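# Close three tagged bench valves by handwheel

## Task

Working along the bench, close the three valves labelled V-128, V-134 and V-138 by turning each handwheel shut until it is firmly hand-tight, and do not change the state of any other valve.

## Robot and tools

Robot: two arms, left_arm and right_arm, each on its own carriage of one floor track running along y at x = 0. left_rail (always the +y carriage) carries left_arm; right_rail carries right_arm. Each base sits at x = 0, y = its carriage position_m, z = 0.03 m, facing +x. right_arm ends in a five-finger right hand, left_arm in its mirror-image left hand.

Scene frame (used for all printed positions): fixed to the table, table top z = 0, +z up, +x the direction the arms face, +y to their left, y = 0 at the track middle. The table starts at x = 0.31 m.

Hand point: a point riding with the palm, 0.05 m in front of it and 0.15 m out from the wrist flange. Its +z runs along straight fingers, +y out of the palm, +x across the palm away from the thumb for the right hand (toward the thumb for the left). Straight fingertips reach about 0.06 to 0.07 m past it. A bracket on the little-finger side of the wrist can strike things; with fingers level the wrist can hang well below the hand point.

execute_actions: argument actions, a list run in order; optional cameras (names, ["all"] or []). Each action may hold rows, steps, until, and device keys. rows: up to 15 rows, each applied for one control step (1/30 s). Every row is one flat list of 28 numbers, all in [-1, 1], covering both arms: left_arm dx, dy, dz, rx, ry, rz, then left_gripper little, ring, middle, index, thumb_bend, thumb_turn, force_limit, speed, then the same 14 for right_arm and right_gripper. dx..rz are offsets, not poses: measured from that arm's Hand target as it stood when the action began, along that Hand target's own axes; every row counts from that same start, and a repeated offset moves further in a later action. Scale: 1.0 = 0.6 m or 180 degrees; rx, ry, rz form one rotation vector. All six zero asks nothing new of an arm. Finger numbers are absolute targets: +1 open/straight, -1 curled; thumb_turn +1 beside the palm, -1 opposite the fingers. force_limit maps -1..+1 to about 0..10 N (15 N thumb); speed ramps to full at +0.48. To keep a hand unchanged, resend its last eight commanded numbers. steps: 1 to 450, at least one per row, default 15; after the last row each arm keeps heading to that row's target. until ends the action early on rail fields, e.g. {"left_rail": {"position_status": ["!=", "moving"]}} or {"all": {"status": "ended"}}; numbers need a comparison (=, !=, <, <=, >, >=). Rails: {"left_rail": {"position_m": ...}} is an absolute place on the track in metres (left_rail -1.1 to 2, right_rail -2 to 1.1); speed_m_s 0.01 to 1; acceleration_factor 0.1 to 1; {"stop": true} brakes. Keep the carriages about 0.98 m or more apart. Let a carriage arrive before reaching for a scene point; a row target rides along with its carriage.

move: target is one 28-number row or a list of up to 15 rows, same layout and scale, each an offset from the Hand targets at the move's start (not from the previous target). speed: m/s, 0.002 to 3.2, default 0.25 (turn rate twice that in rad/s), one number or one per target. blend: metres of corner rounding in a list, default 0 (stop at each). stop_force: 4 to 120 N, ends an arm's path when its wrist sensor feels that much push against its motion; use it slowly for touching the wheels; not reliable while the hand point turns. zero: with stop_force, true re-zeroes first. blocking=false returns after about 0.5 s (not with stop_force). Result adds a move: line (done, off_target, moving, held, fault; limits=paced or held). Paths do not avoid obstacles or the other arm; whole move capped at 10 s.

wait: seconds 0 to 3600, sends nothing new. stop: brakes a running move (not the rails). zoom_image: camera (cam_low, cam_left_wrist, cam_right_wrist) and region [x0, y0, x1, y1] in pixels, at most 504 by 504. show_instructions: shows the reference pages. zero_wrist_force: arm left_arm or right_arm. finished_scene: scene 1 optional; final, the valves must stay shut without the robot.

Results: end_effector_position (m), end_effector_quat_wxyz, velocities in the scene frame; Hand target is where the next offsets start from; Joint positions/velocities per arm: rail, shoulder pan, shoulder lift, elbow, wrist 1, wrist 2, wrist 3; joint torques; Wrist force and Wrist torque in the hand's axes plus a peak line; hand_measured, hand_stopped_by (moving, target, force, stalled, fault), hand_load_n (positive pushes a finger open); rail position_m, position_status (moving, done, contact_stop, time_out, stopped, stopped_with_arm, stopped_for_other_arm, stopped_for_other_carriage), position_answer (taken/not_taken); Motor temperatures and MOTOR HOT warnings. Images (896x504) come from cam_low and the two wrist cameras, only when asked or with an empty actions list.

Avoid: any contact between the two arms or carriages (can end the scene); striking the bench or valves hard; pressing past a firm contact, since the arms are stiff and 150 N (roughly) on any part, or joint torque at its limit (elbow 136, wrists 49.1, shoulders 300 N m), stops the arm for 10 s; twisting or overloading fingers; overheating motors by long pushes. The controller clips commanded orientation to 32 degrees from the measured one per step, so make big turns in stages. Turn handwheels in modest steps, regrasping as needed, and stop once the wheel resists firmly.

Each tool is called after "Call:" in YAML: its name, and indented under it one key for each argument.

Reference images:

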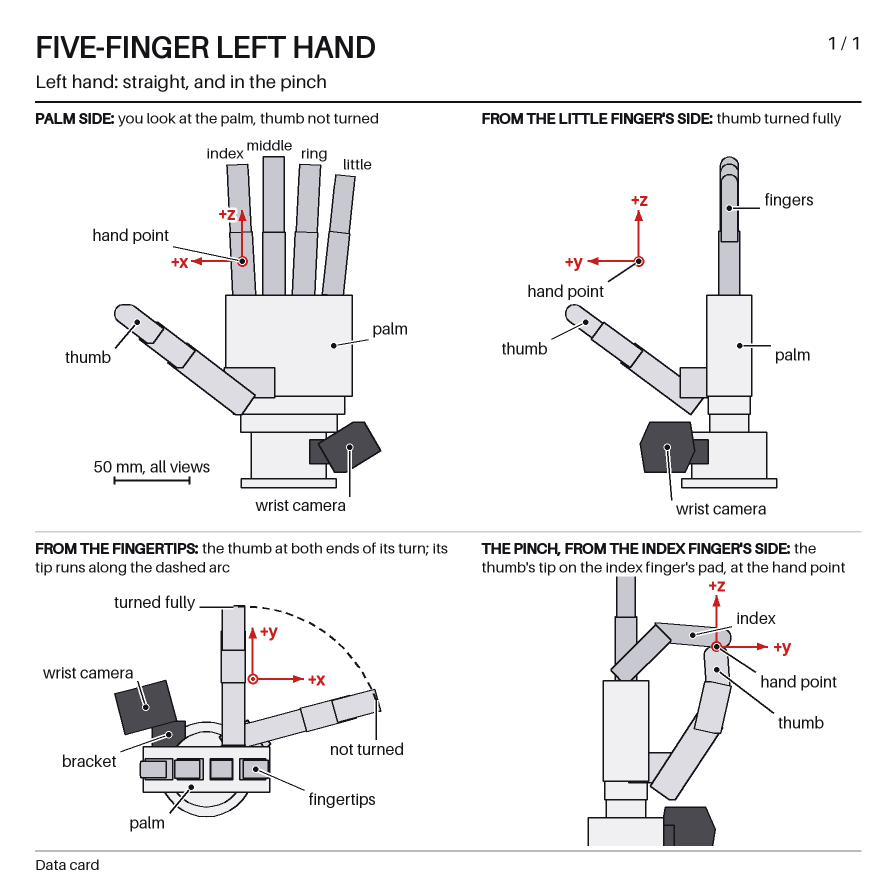

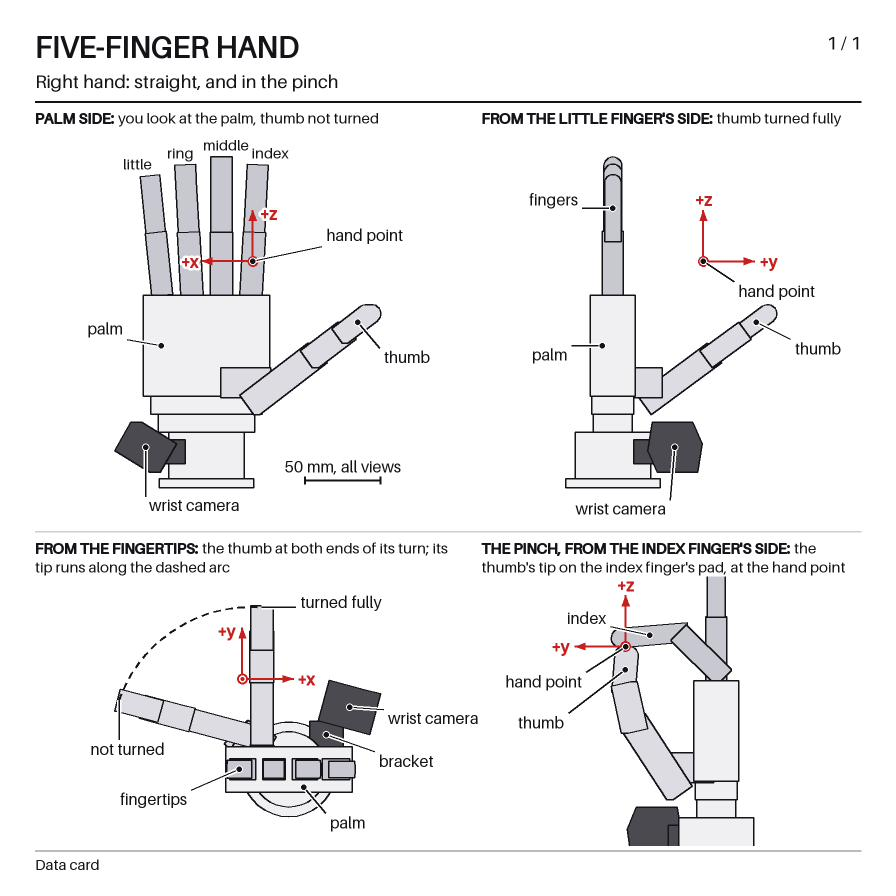

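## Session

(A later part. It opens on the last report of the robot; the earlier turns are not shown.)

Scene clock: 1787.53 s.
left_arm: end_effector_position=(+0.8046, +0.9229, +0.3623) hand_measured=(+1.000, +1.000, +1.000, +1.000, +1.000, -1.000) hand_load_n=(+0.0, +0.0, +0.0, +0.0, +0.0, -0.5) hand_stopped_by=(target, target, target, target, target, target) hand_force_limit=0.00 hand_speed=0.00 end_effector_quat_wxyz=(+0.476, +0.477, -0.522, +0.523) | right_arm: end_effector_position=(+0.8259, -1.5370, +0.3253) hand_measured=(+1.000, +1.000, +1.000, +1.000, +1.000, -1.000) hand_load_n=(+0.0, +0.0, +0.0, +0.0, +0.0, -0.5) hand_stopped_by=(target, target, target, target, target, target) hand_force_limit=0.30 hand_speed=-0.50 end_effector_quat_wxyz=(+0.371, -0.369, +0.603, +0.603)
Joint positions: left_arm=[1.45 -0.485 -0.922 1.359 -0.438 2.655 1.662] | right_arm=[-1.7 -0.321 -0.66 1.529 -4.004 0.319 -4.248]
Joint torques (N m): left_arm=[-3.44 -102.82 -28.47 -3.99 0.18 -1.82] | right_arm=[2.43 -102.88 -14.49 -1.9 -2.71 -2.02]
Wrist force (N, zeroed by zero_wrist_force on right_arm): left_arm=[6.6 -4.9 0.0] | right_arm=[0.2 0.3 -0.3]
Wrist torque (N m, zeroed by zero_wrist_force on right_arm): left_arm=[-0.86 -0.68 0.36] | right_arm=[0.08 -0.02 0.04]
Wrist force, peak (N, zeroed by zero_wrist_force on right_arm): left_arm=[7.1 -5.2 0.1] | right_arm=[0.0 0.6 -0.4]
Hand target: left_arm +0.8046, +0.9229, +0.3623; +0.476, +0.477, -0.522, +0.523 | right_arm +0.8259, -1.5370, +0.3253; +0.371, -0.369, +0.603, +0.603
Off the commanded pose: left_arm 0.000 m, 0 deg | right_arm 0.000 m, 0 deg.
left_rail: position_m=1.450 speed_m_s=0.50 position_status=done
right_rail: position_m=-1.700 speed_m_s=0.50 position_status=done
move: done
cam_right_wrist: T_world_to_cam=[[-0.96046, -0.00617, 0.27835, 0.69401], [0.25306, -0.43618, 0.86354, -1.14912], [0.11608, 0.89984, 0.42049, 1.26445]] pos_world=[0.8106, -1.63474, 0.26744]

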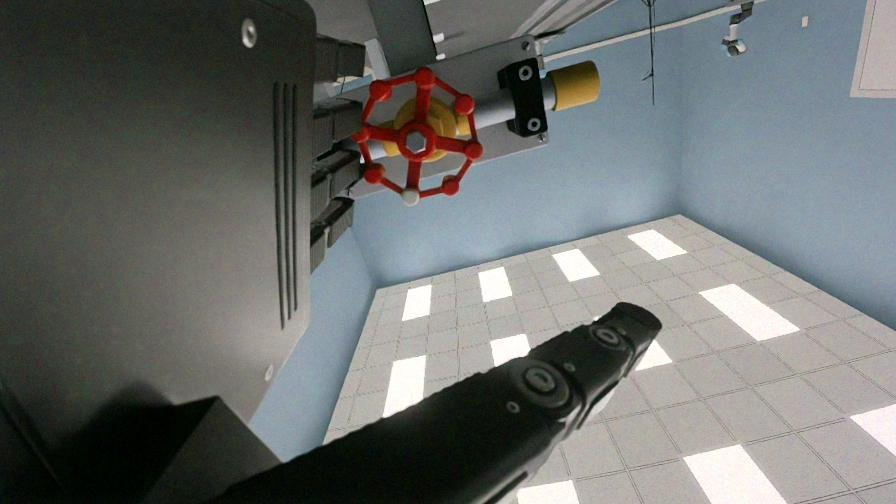

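Call:
move:
  target: [0,0,0,0,0,0,1,1,1,1,1,-1,0,0,0.045,0,0,0,0,0,1,1,1,1,1,-1,0.3,-0.5]
  speed: 0.005
  stop_force: 95
  cameras: ["cam_right_wrist"]

Call:
zoom_image:
  camera: "cam_right_wrist"
  region: [300, 90, 500, 290]

Scene clock: 1796.07 s.
left_arm: end_effector_position=(+0.8046, +0.9229, +0.3623) hand_measured=(+1.000, +1.000, +1.000, +1.000, +1.000, -1.000) hand_load_n=(+0.0, +0.0, +0.0, +0.0, +0.0, -0.5) hand_stopped_by=(target, target, target, target, target, target) hand_force_limit=0.00 hand_speed=0.00 end_effector_quat_wxyz=(+0.476, +0.477, -0.522, +0.523) | right_arm: end_effector_position=(+0.8204, -1.5371, +0.3143) hand_measured=(+1.000, +1.000, +1.000, +1.000, +1.000, -1.000) hand_load_n=(+0.0, +0.0, +3.5, +0.0, +0.0, -0.5) hand_stopped_by=(target, target, target, target, target, target) hand_force_limit=0.30 hand_speed=-0.50 end_effector_quat_wxyz=(+0.371, -0.369, +0.603, +0.603)
Joint positions: left_arm=[1.45 -0.485 -0.922 1.359 -0.438 2.655 1.662] | right_arm=[-1.7 -0.323 -0.653 1.541 -4.024 0.321 -4.248]
Joint torques (N m): left_arm=[-2.4 -104.08 -27.95 -4.06 0.13 -1.89] | right_arm=[20.31 -56.35 0.12 -13.89 21.9 -0.29]
Wrist force (N, zeroed by zero_wrist_force on right_arm): left_arm=[6.9 -5.0 -0.2] | right_arm=[-94.6 -36.8 -1.1]
Wrist torque (N m, zeroed by zero_wrist_force on right_arm): left_arm=[-0.88 -0.73 0.38] | right_arm=[2.33 -6.78 -6.31]
Wrist force, peak (N, zeroed by zero_wrist_force on right_arm): left_arm=[7.3 -5.1 0.1] | right_arm=[-97.2 -37.7 -1.7]
Hand target: left_arm +0.8046, +0.9229, +0.3623; +0.476, +0.477, -0.522, +0.523 | right_arm +0.8204, -1.5370, +0.3143; +0.371, -0.369, +0.603, +0.603 (not the last commanded pose)
Off the commanded pose: left_arm 0.000 m, 0 deg | right_arm 0.015 m, 0 deg.
left_rail: position_m=1.450 speed_m_s=0.50 position_status=done
right_rail: position_m=-1.700 speed_m_s=0.50 position_status=done
move: contact (right_arm)
cam_right_wrist: T_world_to_cam=[[-0.96046, -0.00596, 0.27835, 0.69215], [0.25296, -0.43622, 0.86355, -1.13822], [0.11628, 0.89982, 0.42048, 1.26953]] pos_world=[0.8051, -1.63474, 0.25644]

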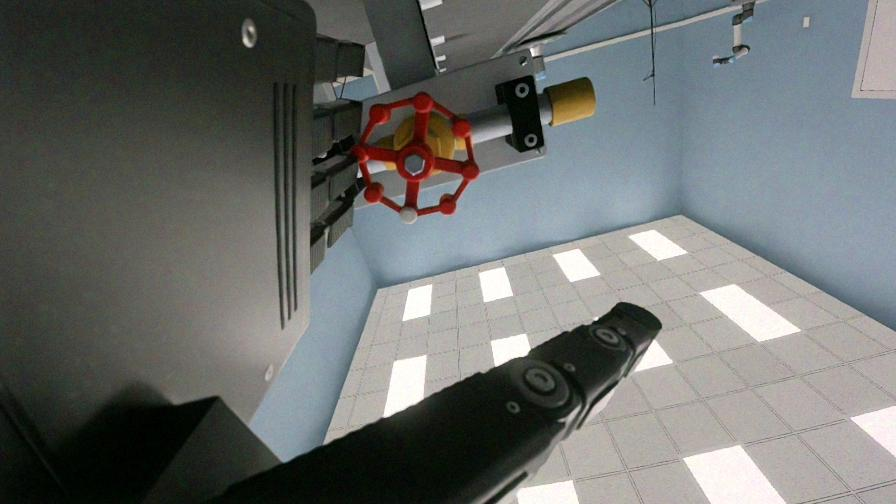

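Scaled by 2.520.

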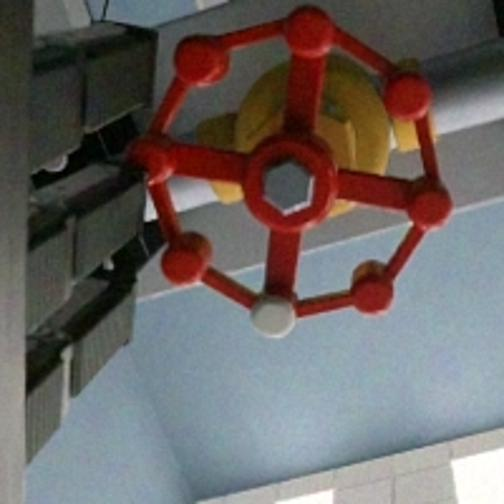

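Call:
move:
  target:
    - [0,0,0,0,0,0,1,1,1,1,1,-1,0,0,0,-0.0022,0,0,0,0,1,1,1,1,1,-1,0.3,-0.5]
  speed: 0.005

Call:
move:
  target: [0,0,0,0,0,0,1,1,1,1,1,-1,0,0,0.015,0,0,0,0,0,1,1,1,1,1,-1,0.3,-0.5]
  speed: 0.003
  stop_force: 106
  zero: false
  cameras: ["cam_right_wrist"]

Call:
zoom_image:
  camera: "cam_right_wrist"
  region: [300, 90, 500, 290]

Scene clock: 1822.90 s.
left_arm: end_effector_position=(+0.8046, +0.9229, +0.3623) hand_measured=(+1.000, +1.000, +1.000, +1.000, +1.000, -1.000) hand_load_n=(+0.0, +0.0, +0.0, +0.0, +0.0, -0.5) hand_stopped_by=(target, target, target, target, target, target) hand_force_limit=0.00 hand_speed=0.00 end_effector_quat_wxyz=(+0.476, +0.477, -0.522, +0.523) | right_arm: end_effector_position=(+0.8213, -1.5375, +0.3134) hand_measured=(+1.000, +1.000, +1.000, +1.000, +1.000, -1.000) hand_load_n=(+0.0, +0.0, +4.0, +0.0, +0.0, +0.0) hand_stopped_by=(target, target, target, target, target, target) hand_force_limit=0.30 hand_speed=-0.50 end_effector_quat_wxyz=(+0.371, -0.369, +0.603, +0.603) end_effector_velocity=(+0.001, +0.001, -0.001) end_effector_angular_velocity=(+0.001, +0.002, -0.001)
Joint positions: left_arm=[1.45 -0.485 -0.922 1.359 -0.438 2.655 1.662] | right_arm=[-1.7 -0.323 -0.65 1.538 -4.023 0.321 -4.248]
Joint velocities: left_arm=[within noise] | right_arm=[0.002 -0.001 0.002 -0.002 0.002 0 0]
Joint torques (N m): left_arm=[-3.63 -103.5 -28.56 -4.07 0.18 -2.01] | right_arm=[60.55 -97.15 -31.19 -1.58 10.84 -1.53]
Motor temperatures (°C): left_arm=[37 39 33 40 39 37] | right_arm=[32 33 36 34 46 36]
Wrist force (N, zeroed by zero_wrist_force on right_arm): left_arm=[6.7 -5.1 -0.1] | right_arm=[-3.6 -41.5 -58.5]
Wrist torque (N m, zeroed by zero_wrist_force on right_arm): left_arm=[-0.90 -0.68 0.37] | right_arm=[5.92 1.20 -1.21]
Wrist force, peak (N, zeroed by zero_wrist_force on right_arm): left_arm=[7.5 -5.0 0.0] | right_arm=[-95.3 -36.9 -1.5]
Hand target: left_arm +0.8046, +0.9229, +0.3623; +0.476, +0.477, -0.522, +0.523 | right_arm +0.8216, -1.5373, +0.3137; +0.371, -0.369, +0.603, +0.603
Off the commanded pose: left_arm 0.000 m, 0 deg | right_arm 0.000 m, 0 deg.
left_rail: position_m=1.450 speed_m_s=0.50 position_status=done
right_rail: position_m=-1.700 speed_m_s=0.50 position_status=done
move: done

Scene clock: 1826.70 s.
left_arm: end_effector_position=(+0.8046, +0.9229, +0.3623) hand_measured=(+1.000, +1.000, +1.000, +1.000, +1.000, -1.000) hand_load_n=(+0.0, +0.0, +0.0, +0.0, +0.0, -0.5) hand_stopped_by=(target, target, target, target, target, target) hand_force_limit=0.00 hand_speed=0.00 end_effector_quat_wxyz=(+0.476, +0.477, -0.522, +0.523) | right_arm: end_effector_position=(+0.8175, -1.5370, +0.3057) hand_measured=(+1.000, +1.000, +1.000, +1.000, +1.000, -1.000) hand_load_n=(+0.0, -0.5, +4.5, +0.0, -0.5, +0.0) hand_stopped_by=(target, target, target, target, target, target) hand_force_limit=0.30 hand_speed=-0.50 end_effector_quat_wxyz=(+0.371, -0.369, +0.603, +0.603)
Joint positions: left_arm=[1.45 -0.485 -0.922 1.359 -0.438 2.655 1.662] | right_arm=[-1.7 -0.324 -0.645 1.546 -4.037 0.322 -4.248]
Joint torques (N m): left_arm=[-1.88 -103.8 -28.68 -4.1 0.04 -2.09] | right_arm=[39.6 -95.88 0.78 -7.87 16.74 0.49]
Wrist force (N, zeroed by zero_wrist_force on right_arm): left_arm=[7.0 -5.1 0.1] | right_arm=[-5.7 -48.0 -48.4]
Wrist torque (N m, zeroed by zero_wrist_force on right_arm): left_arm=[-0.90 -0.73 0.39] | right_arm=[5.79 0.37 -1.16]
Wrist force, peak (N, zeroed by zero_wrist_force on right_arm): left_arm=[7.2 -5.3 -0.4] | right_arm=[-6.2 -53.4 -50.3]
Hand target: left_arm +0.8046, +0.9229, +0.3623; +0.476, +0.477, -0.522, +0.523 | right_arm +0.8175, -1.5370, +0.3057; +0.371, -0.369, +0.603, +0.603
Off the commanded pose: left_arm 0.000 m, 0 deg | right_arm 0.000 m, 0 deg.
left_rail: position_m=1.450 speed_m_s=0.50 position_status=done
right_rail: position_m=-1.700 speed_m_s=0.50 position_status=done
move: done
cam_right_wrist: T_world_to_cam=[[-0.96046, -0.00596, 0.27835, 0.69176], [0.25296, -0.43622, 0.86355, -1.13002], [0.11628, 0.89982, 0.42048, 1.27339]] pos_world=[0.8022, -1.63464, 0.24784]

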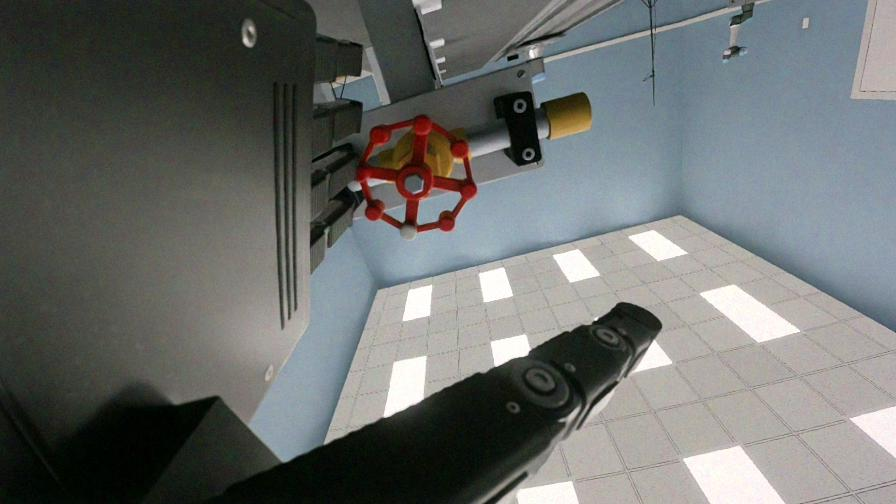

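Scaled by 2.520.

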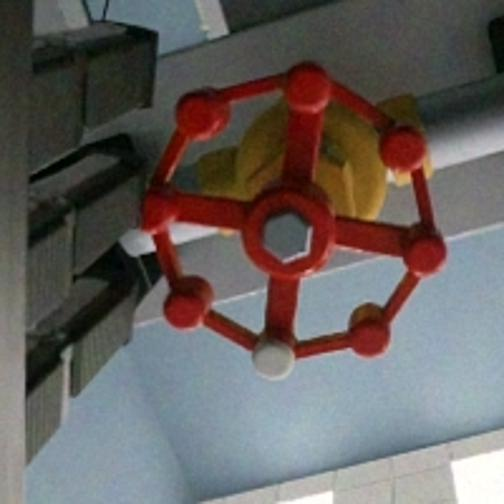

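Call:
move:
  target:
    - [0,0,0,0,0,0,1,1,1,1,1,-1,0,0,0,0,-0.03,0,0,0,1,1,1,1,1,-1,0.3,-0.5]
  speed: 0.02
  cameras: ["cam_right_wrist"]

Call:
zoom_image:
  camera: "cam_right_wrist"
  region: [300, 90, 500, 290]

Scene clock: 1830.87 s.
left_arm: end_effector_position=(+0.8046, +0.9229, +0.3623) hand_measured=(+1.000, +1.000, +1.000, +1.000, +1.000, -1.000) hand_load_n=(+0.0, +0.0, +0.0, +0.0, +0.0, -0.5) hand_stopped_by=(target, target, target, target, target, target) hand_force_limit=0.00 hand_speed=0.00 end_effector_quat_wxyz=(+0.476, +0.477, -0.522, +0.523) | right_arm: end_effector_position=(+0.8174, -1.5548, +0.3057) hand_measured=(+1.000, +1.000, +1.000, +1.000, +1.000, -1.000) hand_load_n=(+0.0, +0.0, +0.0, +0.5, +0.0, -0.5) hand_stopped_by=(target, target, target, target, target, target) hand_force_limit=0.30 hand_speed=-0.50 end_effector_quat_wxyz=(+0.371, -0.369, +0.603, +0.603)
Joint positions: left_arm=[1.45 -0.485 -0.922 1.359 -0.438 2.655 1.662] | right_arm=[-1.7 -0.344 -0.642 1.54 -4.034 0.342 -4.247]
Joint torques (N m): left_arm=[-3.53 -102.33 -28.58 -4.01 0.12 -2.31] | right_arm=[-15.99 -81.89 -41.95 3.06 2.66 1.26]
Wrist force (N, zeroed by zero_wrist_force on right_arm): left_arm=[6.8 -4.8 -0.1] | right_arm=[-0.9 4.0 -2.4]
Wrist torque (N m, zeroed by zero_wrist_force on right_arm): left_arm=[-0.85 -0.71 0.36] | right_arm=[0.76 0.21 0.04]
Wrist force, peak (N, zeroed by zero_wrist_force on right_arm): left_arm=[7.2 -5.1 0.1] | right_arm=[-6.0 -48.4 -48.6]
Hand target: left_arm +0.8046, +0.9229, +0.3623; +0.476, +0.477, -0.522, +0.523 | right_arm +0.8174, -1.5550, +0.3057; +0.371, -0.369, +0.603, +0.603
Off the commanded pose: left_arm 0.000 m, 0 deg | right_arm 0.000 m, 0 deg.
left_rail: position_m=1.450 speed_m_s=0.50 position_status=done
right_rail: position_m=-1.700 speed_m_s=0.50 position_status=done
move: done
cam_right_wrist: T_world_to_cam=[[-0.96046, -0.00596, 0.27835, 0.69165], [0.25296, -0.43622, 0.86355, -1.13778], [0.11628, 0.89982, 0.42048, 1.28941]] pos_world=[0.8022, -1.65244, 0.24784]

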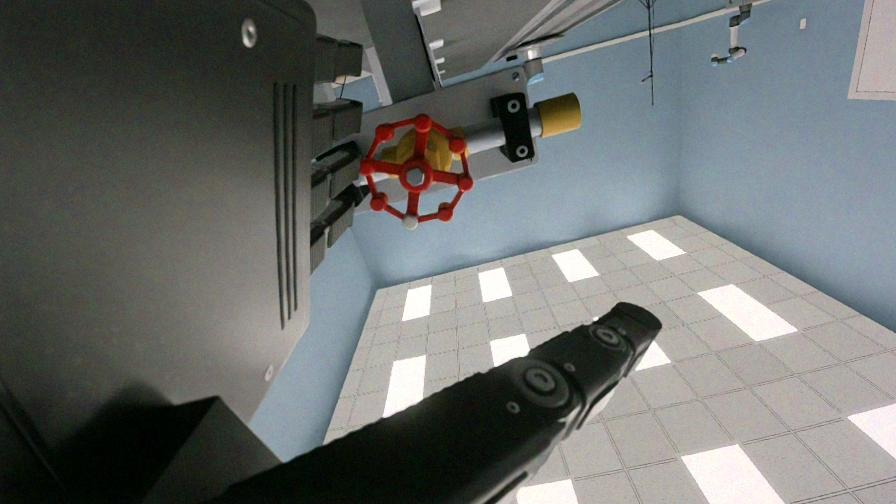

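Scaled by 2.520.

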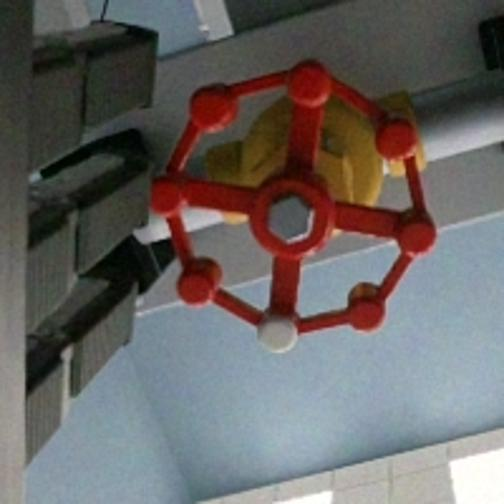

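Call:
move:
  target:
    - [0,0,0,0,0,0,1,1,1,1,1,-1,0,0,-0.0353,0.0027,0,0,0,0,1,1,1,1,1,-1,0.3,-0.5]
  speed: 0.05

Call:
zero_wrist_force:
  arm: "right_arm"

Call:
move:
  target: [0,0,0,0,0,0,1,1,1,1,1,-1,0,0,0,0,0.0308,0,0,0,1,1,1,1,1,-1,0.3,-0.5]
  speed: 0.02
  stop_force: 8

Call:
move:
  target: [0,0,0,0,0,0,1,1,1,1,1,-1,0,0,0.02,0,0,0,0,0,1,1,1,1,1,-1,0.3,-0.5]
  speed: 0.006
  stop_force: 20
  cameras: ["cam_right_wrist"]

Call:
zoom_image:
  camera: "cam_right_wrist"
  region: [300, 90, 500, 290]

Scene clock: 1851.57 s.
left_arm: end_effector_position=(+0.8046, +0.9229, +0.3623) hand_measured=(+1.000, +1.000, +1.000, +1.000, +1.000, -1.000) hand_load_n=(+0.0, +0.0, +0.0, +0.0, +0.0, +0.0) hand_stopped_by=(target, target, target, target, target, target) hand_force_limit=0.00 hand_speed=0.00 end_effector_quat_wxyz=(+0.476, +0.477, -0.522, +0.523) | right_arm: end_effector_position=(+0.8255, -1.5551, +0.3251) hand_measured=(+1.000, +1.000, +1.000, +1.000, +1.000, -1.000) hand_load_n=(+0.0, -0.5, +0.0, +0.0, +0.0, +0.0) hand_stopped_by=(target, target, target, target, target, target) hand_force_limit=0.30 hand_speed=-0.50 end_effector_quat_wxyz=(+0.371, -0.369, +0.603, +0.603)
Joint positions: left_arm=[1.45 -0.485 -0.922 1.359 -0.438 2.655 1.662] | right_arm=[-1.7 -0.341 -0.658 1.524 -4.002 0.339 -4.247]
Joint torques (N m): left_arm=[-3.92 -103.06 -28.43 -4.13 0.18 -2.12] | right_arm=[5.7 -99.64 -41.41 3.26 -2.42 -2.55]
Wrist force (N, zeroed by zero_wrist_force on right_arm): left_arm=[6.9 -5.0 -0.2] | right_arm=[-1.0 3.9 -2.7]
Wrist torque (N m, zeroed by zero_wrist_force on right_arm): left_arm=[-0.87 -0.72 0.37] | right_arm=[0.75 0.22 0.09]
Wrist force, peak (N, zeroed by zero_wrist_force on right_arm): left_arm=[7.3 -5.3 0.2] | right_arm=[-1.1 4.4 -2.6]
Hand target: left_arm +0.8046, +0.9229, +0.3623; +0.476, +0.477, -0.522, +0.523 | right_arm +0.8256, -1.5551, +0.3253; +0.371, -0.369, +0.603, +0.603
Off the commanded pose: left_arm 0.000 m, 0 deg | right_arm 0.000 m, 0 deg.
left_rail: position_m=1.450 speed_m_s=0.50 position_status=done
right_rail: position_m=-1.700 speed_m_s=0.50 position_status=done
move: done

Wrist force sensor zeroed.

Scene clock: 1853.53 s.
left_arm: end_effector_position=(+0.8046, +0.9229, +0.3623) hand_measured=(+1.000, +1.000, +1.000, +1.000, +1.000, -1.000) hand_load_n=(+0.0, +0.0, +0.0, +0.0, -0.5, -0.5) hand_stopped_by=(target, target, target, target, target, target) hand_force_limit=0.00 hand_speed=0.00 end_effector_quat_wxyz=(+0.476, +0.477, -0.522, +0.523) | right_arm: end_effector_position=(+0.8256, -1.5366, +0.3253) hand_measured=(+1.000, +1.000, +1.000, +1.000, +1.000, -1.000) hand_load_n=(+0.0, +0.0, +0.0, +0.0, +0.0, +0.0) hand_stopped_by=(target, target, target, target, target, target) hand_force_limit=0.30 hand_speed=-0.50 end_effector_quat_wxyz=(+0.371, -0.369, +0.603, +0.603)
Joint positions: left_arm=[1.45 -0.485 -0.922 1.359 -0.438 2.655 1.662] | right_arm=[-1.7 -0.321 -0.661 1.53 -4.005 0.319 -4.248]
Joint torques (N m): left_arm=[-3.46 -103.71 -28.31 -4.14 0.14 -2.01] | right_arm=[5.56 -103.52 -14.44 -1.46 -2.42 -2.62]
Wrist force (N, zeroed by zero_wrist_force on right_arm): left_arm=[6.8 -4.7 0.2] | right_arm=[0.2 0.6 0.2]
Wrist torque (N m, zeroed by zero_wrist_force on right_arm): left_arm=[-0.84 -0.71 0.36] | right_arm=[0.08 -0.02 0.20]
Wrist force, peak (N, zeroed by zero_wrist_force on right_arm): left_arm=[7.1 -5.1 -0.1] | right_arm=[-0.2 0.2 0.5]
Hand target: left_arm +0.8046, +0.9229, +0.3623; +0.476, +0.477, -0.522, +0.523 | right_arm +0.8256, -1.5366, +0.3253; +0.371, -0.369, +0.603, +0.603
Off the commanded pose: left_arm 0.000 m, 0 deg | right_arm 0.000 m, 0 deg.
left_rail: position_m=1.450 speed_m_s=0.50 position_status=done
right_rail: position_m=-1.700 speed_m_s=0.50 position_status=done
move: done

Scene clock: 1856.00 s.
left_arm: end_effector_position=(+0.8046, +0.9229, +0.3623) hand_measured=(+1.000, +1.000, +1.000, +1.000, +1.000, -1.000) hand_load_n=(+0.0, +0.0, +0.0, +0.0, +0.0, -0.5) hand_stopped_by=(target, target, target, target, target, target) hand_force_limit=0.00 hand_speed=0.00 end_effector_quat_wxyz=(+0.476, +0.477, -0.522, +0.523) | right_arm: end_effector_position=(+0.8228, -1.5366, +0.3196) hand_measured=(+1.000, +1.000, +1.000, +1.000, +1.000, -1.000) hand_load_n=(+0.0, +0.0, +0.0, +0.0, +0.0, -0.5) hand_stopped_by=(target, target, target, target, target, target) hand_force_limit=0.30 hand_speed=-0.50 end_effector_quat_wxyz=(+0.371, -0.369, +0.603, +0.603)
Joint positions: left_arm=[1.45 -0.485 -0.922 1.359 -0.438 2.655 1.662] | right_arm=[-1.7 -0.322 -0.657 1.536 -4.015 0.32 -4.248]
Joint torques (N m): left_arm=[-2.92 -102.96 -28.72 -4.08 0.07 -2.14] | right_arm=[3.62 -89.35 -34.6 0.08 1.31 -2.26]
Wrist force (N, zeroed by zero_wrist_force on right_arm): left_arm=[6.7 -5.0 0.1] | right_arm=[-20.3 0.3 1.8]
Wrist torque (N m, zeroed by zero_wrist_force on right_arm): left_arm=[-0.89 -0.68 0.37] | right_arm=[-0.06 -1.52 -0.98]
Wrist force, peak (N, zeroed by zero_wrist_force on right_arm): left_arm=[7.1 -5.4 0.1] | right_arm=[-23.3 -0.2 1.3]
Hand target: left_arm +0.8046, +0.9229, +0.3623; +0.476, +0.477, -0.522, +0.523 | right_arm +0.8228, -1.5366, +0.3196; +0.371, -0.369, +0.603, +0.603 (not the last commanded pose)
Off the commanded pose: left_arm 0.000 m, 0 deg | right_arm 0.006 m, 0 deg.
left_rail: position_m=1.450 speed_m_s=0.50 position_status=done
right_rail: position_m=-1.700 speed_m_s=0.50 position_status=done
move: contact (right_arm)
cam_right_wrist: T_world_to_cam=[[-0.96049, -0.0059, 0.27824, 0.69309], [0.25285, -0.43622, 0.86358, -1.14319], [0.11628, 0.89982, 0.42048, 1.26653]] pos_world=[0.8075, -1.63424, 0.26184]

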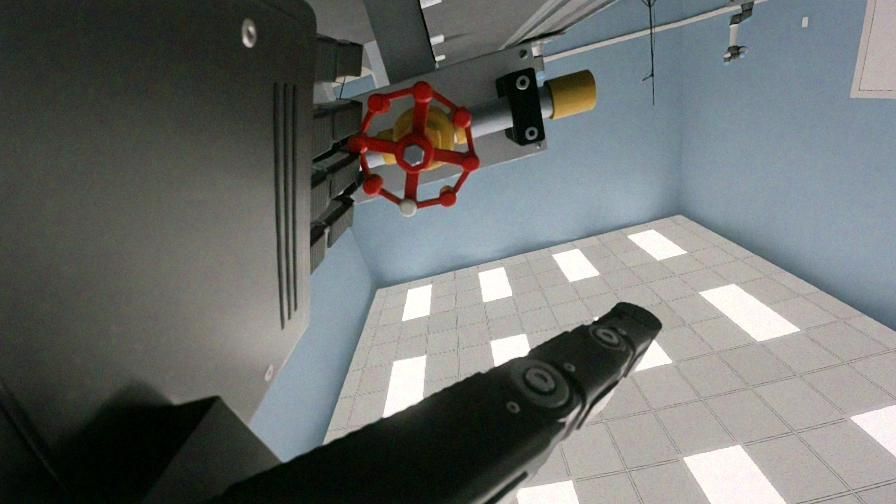

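Scaled by 2.520.

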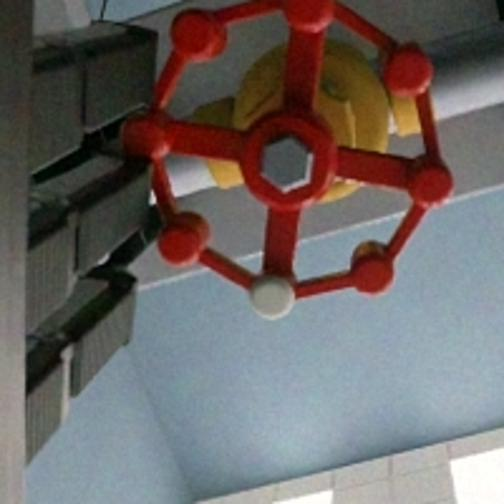

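Call:
move:
  target: [0,0,0,0,0,0,1,1,1,1,1,-1,0,0,0,0.003,0,0,0,0,1,1,1,1,1,-1,0.3,-0.5]
  speed: 0.005
  stop_force: 10

Call:
move:
  target: [0,0,0,0,0,0,1,1,1,1,1,-1,0,0,0.03,0,0,0,0,0,1,1,1,1,1,-1,0.3,-0.5]
  speed: 0.005
  stop_force: 80
  cameras: ["cam_right_wrist"]

Call:
zoom_image:
  camera: "cam_right_wrist"
  region: [300, 90, 500, 290]

Scene clock: 1861.63 s.
left_arm: end_effector_position=(+0.8046, +0.9229, +0.3623) hand_measured=(+1.000, +1.000, +1.000, +1.000, +1.000, -1.000) hand_load_n=(+0.0, +0.0, +0.0, +0.0, +0.0, +0.0) hand_stopped_by=(target, target, target, target, target, target) hand_force_limit=0.00 hand_speed=0.00 end_effector_quat_wxyz=(+0.476, +0.477, -0.522, +0.523) | right_arm: end_effector_position=(+0.8211, -1.5366, +0.3205) hand_measured=(+1.000, +1.000, +1.000, +1.000, +1.000, -1.000) hand_load_n=(+0.0, -0.5, +0.5, +0.0, +0.0, +0.0) hand_stopped_by=(target, target, target, target, target, target) hand_force_limit=0.30 hand_speed=-0.50 end_effector_quat_wxyz=(+0.371, -0.369, +0.603, +0.603)
Joint positions: left_arm=[1.45 -0.485 -0.922 1.359 -0.438 2.655 1.662] | right_arm=[-1.7 -0.322 -0.66 1.54 -4.016 0.32 -4.248]
Joint torques (N m): left_arm=[-3.35 -103.32 -28.84 -4.02 0.2 -2.1] | right_arm=[-10.39 -92.7 -4.7 -4.9 6.66 -0.81]
Wrist force (N, zeroed by zero_wrist_force on right_arm): left_arm=[6.9 -5.2 -0.1] | right_arm=[-20.4 -4.9 0.1]
Wrist torque (N m, zeroed by zero_wrist_force on right_arm): left_arm=[-0.92 -0.72 0.38] | right_arm=[0.35 -1.44 -1.16]
Wrist force, peak (N, zeroed by zero_wrist_force on right_arm): left_arm=[7.3 -5.3 -0.2] | right_arm=[-20.8 -5.4 0.1]
Hand target: left_arm +0.8046, +0.9229, +0.3623; +0.476, +0.477, -0.522, +0.523 | right_arm +0.8212, -1.5366, +0.3205; +0.371, -0.369, +0.603, +0.603
Off the commanded pose: left_arm 0.000 m, 0 deg | right_arm 0.000 m, 0 deg.
left_rail: position_m=1.450 speed_m_s=0.50 position_status=done
right_rail: position_m=-1.700 speed_m_s=0.50 position_status=done
move: done

Scene clock: 1864.13 s.
left_arm: end_effector_position=(+0.8046, +0.9229, +0.3623) hand_measured=(+1.000, +1.000, +1.000, +1.000, +1.000, -1.000) hand_load_n=(+0.0, +0.0, +0.0, +0.0, +0.0, +0.0) hand_stopped_by=(target, target, target, target, target, target) hand_force_limit=0.00 hand_speed=0.00 end_effector_quat_wxyz=(+0.476, +0.477, -0.522, +0.523) | right_arm: end_effector_position=(+0.8188, -1.5366, +0.3159) hand_measured=(+1.000, +1.000, +1.000, +1.000, +1.000, -1.000) hand_load_n=(+0.0, +0.0, +0.5, +0.0, +0.0, +0.0) hand_stopped_by=(target, target, target, target, target, target) hand_force_limit=0.30 hand_speed=-0.50 end_effector_quat_wxyz=(+0.371, -0.369, +0.603, +0.603)
Joint positions: left_arm=[1.45 -0.485 -0.922 1.359 -0.438 2.655 1.662] | right_arm=[-1.7 -0.323 -0.656 1.545 -4.025 0.321 -4.248]
Joint torques (N m): left_arm=[-3.84 -103.51 -28.29 -4.13 0.17 -2.27] | right_arm=[10.76 -46.33 -4.27 -12.12 13.95 -0.65]
Wrist force (N, zeroed by zero_wrist_force on right_arm): left_arm=[7.0 -4.9 -0.2] | right_arm=[-96.8 -6.6 3.4]
Wrist torque (N m, zeroed by zero_wrist_force on right_arm): left_arm=[-0.85 -0.74 0.38] | right_arm=[0.23 -6.98 -5.70]
Wrist force, peak (N, zeroed by zero_wrist_force on right_arm): left_arm=[7.3 -4.9 -0.2] | right_arm=[-102.7 -6.1 2.6]
Hand target: left_arm +0.8046, +0.9229, +0.3623; +0.476, +0.477, -0.522, +0.523 | right_arm +0.8188, -1.5366, +0.3159; +0.371, -0.369, +0.603, +0.603 (not the last commanded pose)
Off the commanded pose: left_arm 0.000 m, 0 deg | right_arm 0.013 m, 0 deg.
left_rail: position_m=1.450 speed_m_s=0.50 position_status=done
right_rail: position_m=-1.700 speed_m_s=0.50 position_status=done
move: contact (right_arm)
cam_right_wrist: T_world_to_cam=[[-0.96053, -0.00573, 0.27811, 0.69065], [0.25266, -0.43625, 0.86363, -1.13879], [0.11637, 0.89981, 0.42048, 1.2685]] pos_world=[0.8035, -1.63424, 0.25804]

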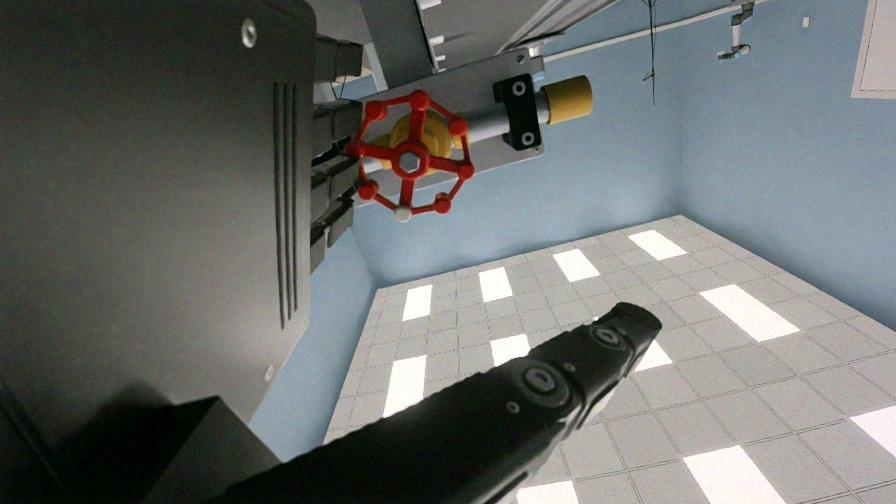

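Scaled by 2.520.

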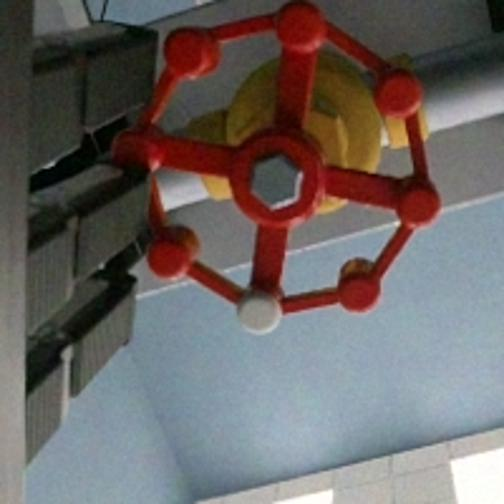

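Call:
move:
  target: [0,0,0,0,0,0,1,1,1,1,1,-1,0,0,0.012,0,0,0,0,0,1,1,1,1,1,-1,0.3,-0.5]
  speed: 0.002
  stop_force: 91
  zero: false
  cameras: ["cam_right_wrist"]

Call:
zoom_image:
  camera: "cam_right_wrist"
  region: [300, 90, 500, 290]

Scene clock: 1872.97 s.
left_arm: end_effector_position=(+0.8046, +0.9229, +0.3623) hand_measured=(+1.000, +1.000, +1.000, +1.000, +1.000, -1.000) hand_load_n=(+0.0, +0.0, +0.0, +0.0, +0.0, -0.5) hand_stopped_by=(target, target, target, target, target, target) hand_force_limit=0.00 hand_speed=0.00 end_effector_quat_wxyz=(+0.476, +0.477, -0.522, +0.523) | right_arm: end_effector_position=(+0.8180, -1.5366, +0.3143) hand_measured=(+1.000, +1.000, +1.000, +1.000, +1.000, -1.000) hand_load_n=(+0.0, +0.0, +1.0, +0.0, +0.0, -0.5) hand_stopped_by=(target, target, target, target, target, target) hand_force_limit=0.30 hand_speed=-0.50 end_effector_quat_wxyz=(+0.371, -0.369, +0.603, +0.603)
Joint positions: left_arm=[1.45 -0.485 -0.922 1.359 -0.438 2.655 1.662] | right_arm=[-1.7 -0.324 -0.655 1.547 -4.027 0.321 -4.248]
Joint torques (N m): left_arm=[-3.08 -104.05 -28.79 -3.96 0.26 -1.99] | right_arm=[1.05 -28.06 22.31 -15.28 20.37 -1.61]
Wrist force (N, zeroed by zero_wrist_force on right_arm): left_arm=[6.8 -5.1 0.0] | right_arm=[-112.2 -8.9 2.9]
Wrist torque (N m, zeroed by zero_wrist_force on right_arm): left_arm=[-0.90 -0.71 0.38] | right_arm=[0.39 -8.13 -6.66]
Wrist force, peak (N, zeroed by zero_wrist_force on right_arm): left_arm=[7.3 -4.9 -0.2] | right_arm=[-112.9 -9.0 2.9]
Hand target: left_arm +0.8046, +0.9229, +0.3623; +0.476, +0.477, -0.522, +0.523 | right_arm +0.8181, -1.5366, +0.3144; +0.371, -0.369, +0.603, +0.603 (not the last commanded pose)
Off the commanded pose: left_arm 0.000 m, 0 deg | right_arm 0.005 m, 0 deg.
left_rail: position_m=1.450 speed_m_s=0.50 position_status=done
right_rail: position_m=-1.700 speed_m_s=0.50 position_status=done
move: contact (right_arm)
cam_right_wrist: T_world_to_cam=[[-0.96053, -0.00573, 0.27811, 0.69033], [0.25266, -0.43625, 0.86363, -1.13721], [0.11637, 0.89981, 0.42048, 1.26926]] pos_world=[0.8027, -1.63424, 0.25644]

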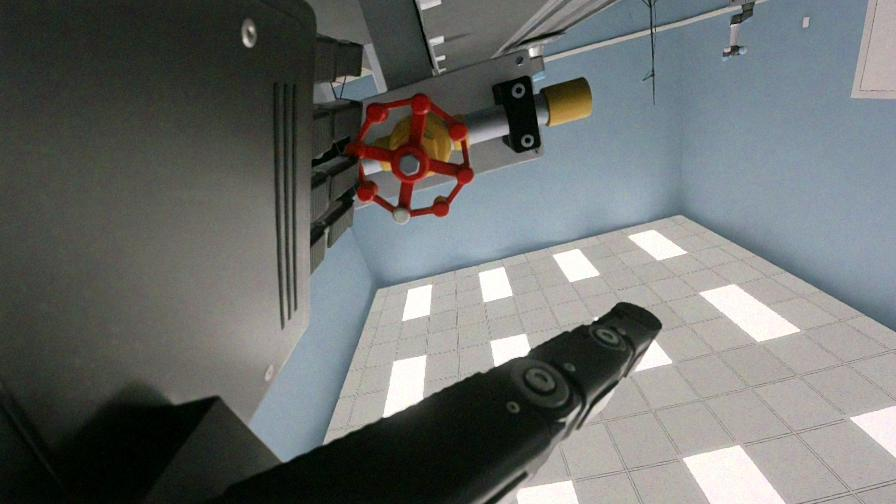

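Scaled by 2.520.

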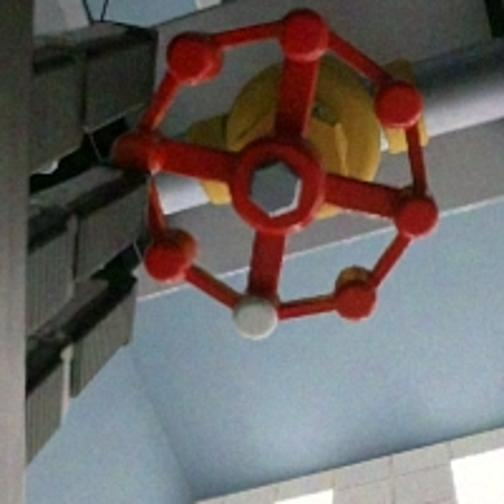

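Call:
move:
  target:
    - [0,0,0,0,0,0,1,1,1,1,1,-1,0,0,-0.02,0,0,0,0,0,1,1,1,1,1,-1,0.3,-0.5]
    - [0,0,0,0,0,0,1,1,1,1,1,-1,0,0,-0.02,0,-0.1,0,0,0,1,1,1,1,1,-1,0.3,-0.5]
  speed: [0.02,0.05]
  cameras: ["all"]

Call:
zoom_image:
  camera: "cam_right_wrist"
  region: [300, 90, 500, 290]

Scene clock: 1881.77 s.
left_arm: end_effector_position=(+0.8046, +0.9229, +0.3623) hand_measured=(+1.000, +1.000, +1.000, +1.000, +1.000, -1.000) hand_load_n=(+0.0, +0.0, +0.0, +0.0, +0.0, -0.5) hand_stopped_by=(target, target, target, target, target, target) hand_force_limit=0.00 hand_speed=0.00 end_effector_quat_wxyz=(+0.476, +0.477, -0.522, +0.523) | right_arm: end_effector_position=(+0.8234, -1.5963, +0.3250) hand_measured=(+1.000, +1.000, +1.000, +1.000, +1.000, -1.000) hand_load_n=(+0.0, +0.0, +0.0, +0.0, +0.0, -0.5) hand_stopped_by=(target, target, target, target, target, target) hand_force_limit=0.30 hand_speed=-0.50 end_effector_quat_wxyz=(+0.371, -0.369, +0.603, +0.603) end_effector_velocity=(+0.000, -0.004, +0.000) end_effector_angular_velocity=(+0.000, -0.001, -0.003)
Joint positions: left_arm=[1.45 -0.485 -0.922 1.359 -0.438 2.655 1.662] | right_arm=[-1.7 -0.387 -0.653 1.513 -3.996 0.385 -4.247]
Joint velocities: left_arm=[within noise] | right_arm=[0 -0.005 0 -0.001 0 0.002 0]
Joint torques (N m): left_arm=[-3.02 -103.67 -28.4 -3.95 0.3 -2.01] | right_arm=[-10.57 -82.16 -43.32 3.51 2.52 1.25]
Wrist force (N, zeroed by zero_wrist_force on right_arm): left_arm=[7.0 -4.8 0.2] | right_arm=[-1.9 -6.2 -0.3]
Wrist torque (N m, zeroed by zero_wrist_force on right_arm): left_arm=[-0.87 -0.73 0.39] | right_arm=[-0.93 0.31 -0.32]
Wrist force, peak (N, zeroed by zero_wrist_force on right_arm): left_arm=[7.3 -5.2 0.1] | right_arm=[-112.8 -8.7 2.5]
Hand target: left_arm +0.8046, +0.9229, +0.3623; +0.476, +0.477, -0.522, +0.523 | right_arm +0.8234, -1.5966, +0.3250; +0.371, -0.369, +0.603, +0.603
Off the commanded pose: left_arm 0.000 m, 0 deg | right_arm 0.000 m, 0 deg.
left_rail: position_m=1.450 speed_m_s=0.50 position_status=done
right_rail: position_m=-1.700 speed_m_s=0.50 position_status=done
move: done
cam_left_wrist: T_world_to_cam=[[0.92237, -0.0111, 0.38614, -0.87198], [-0.31461, 0.55848, 0.76755, -0.55247], [-0.22417, -0.82945, 0.51163, 0.87635]] pos_world=[0.82693, 1.02576, 0.31238]
cam_right_wrist: T_world_to_cam=[[-0.96053, -0.00573, 0.27811, 0.69219], [0.25266, -0.43625, 0.86363, -1.1739], [0.11637, 0.89981, 0.42048, 1.31794]] pos_world=[0.8081, -1.69404, 0.26714]

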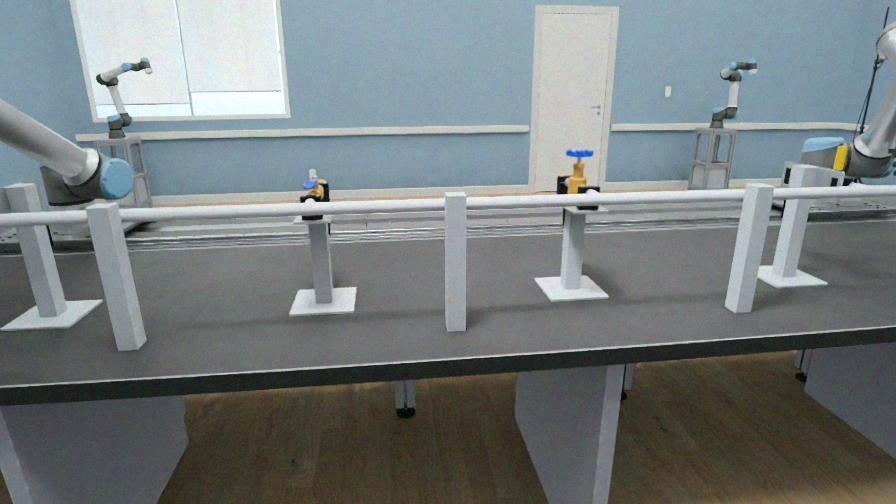

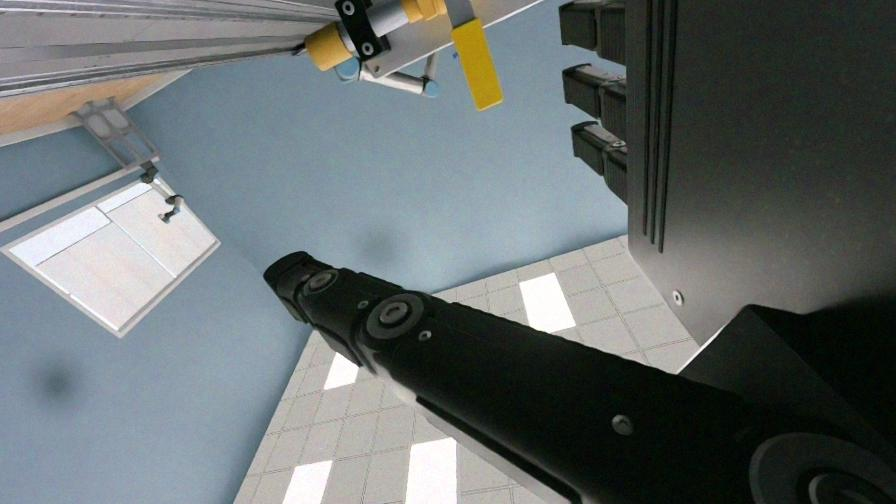

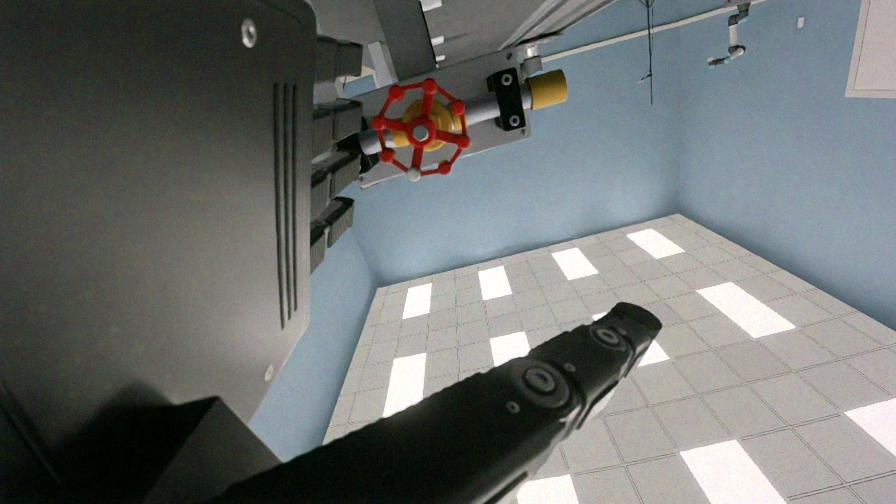

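Scaled by 2.520.

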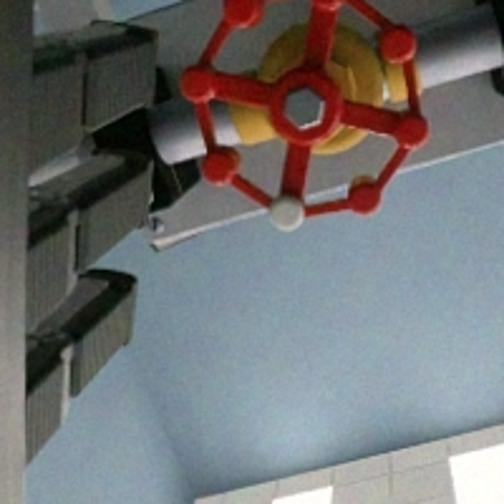

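Call:
finished_scene:
  scene: 1

The scene is finished: the task was done.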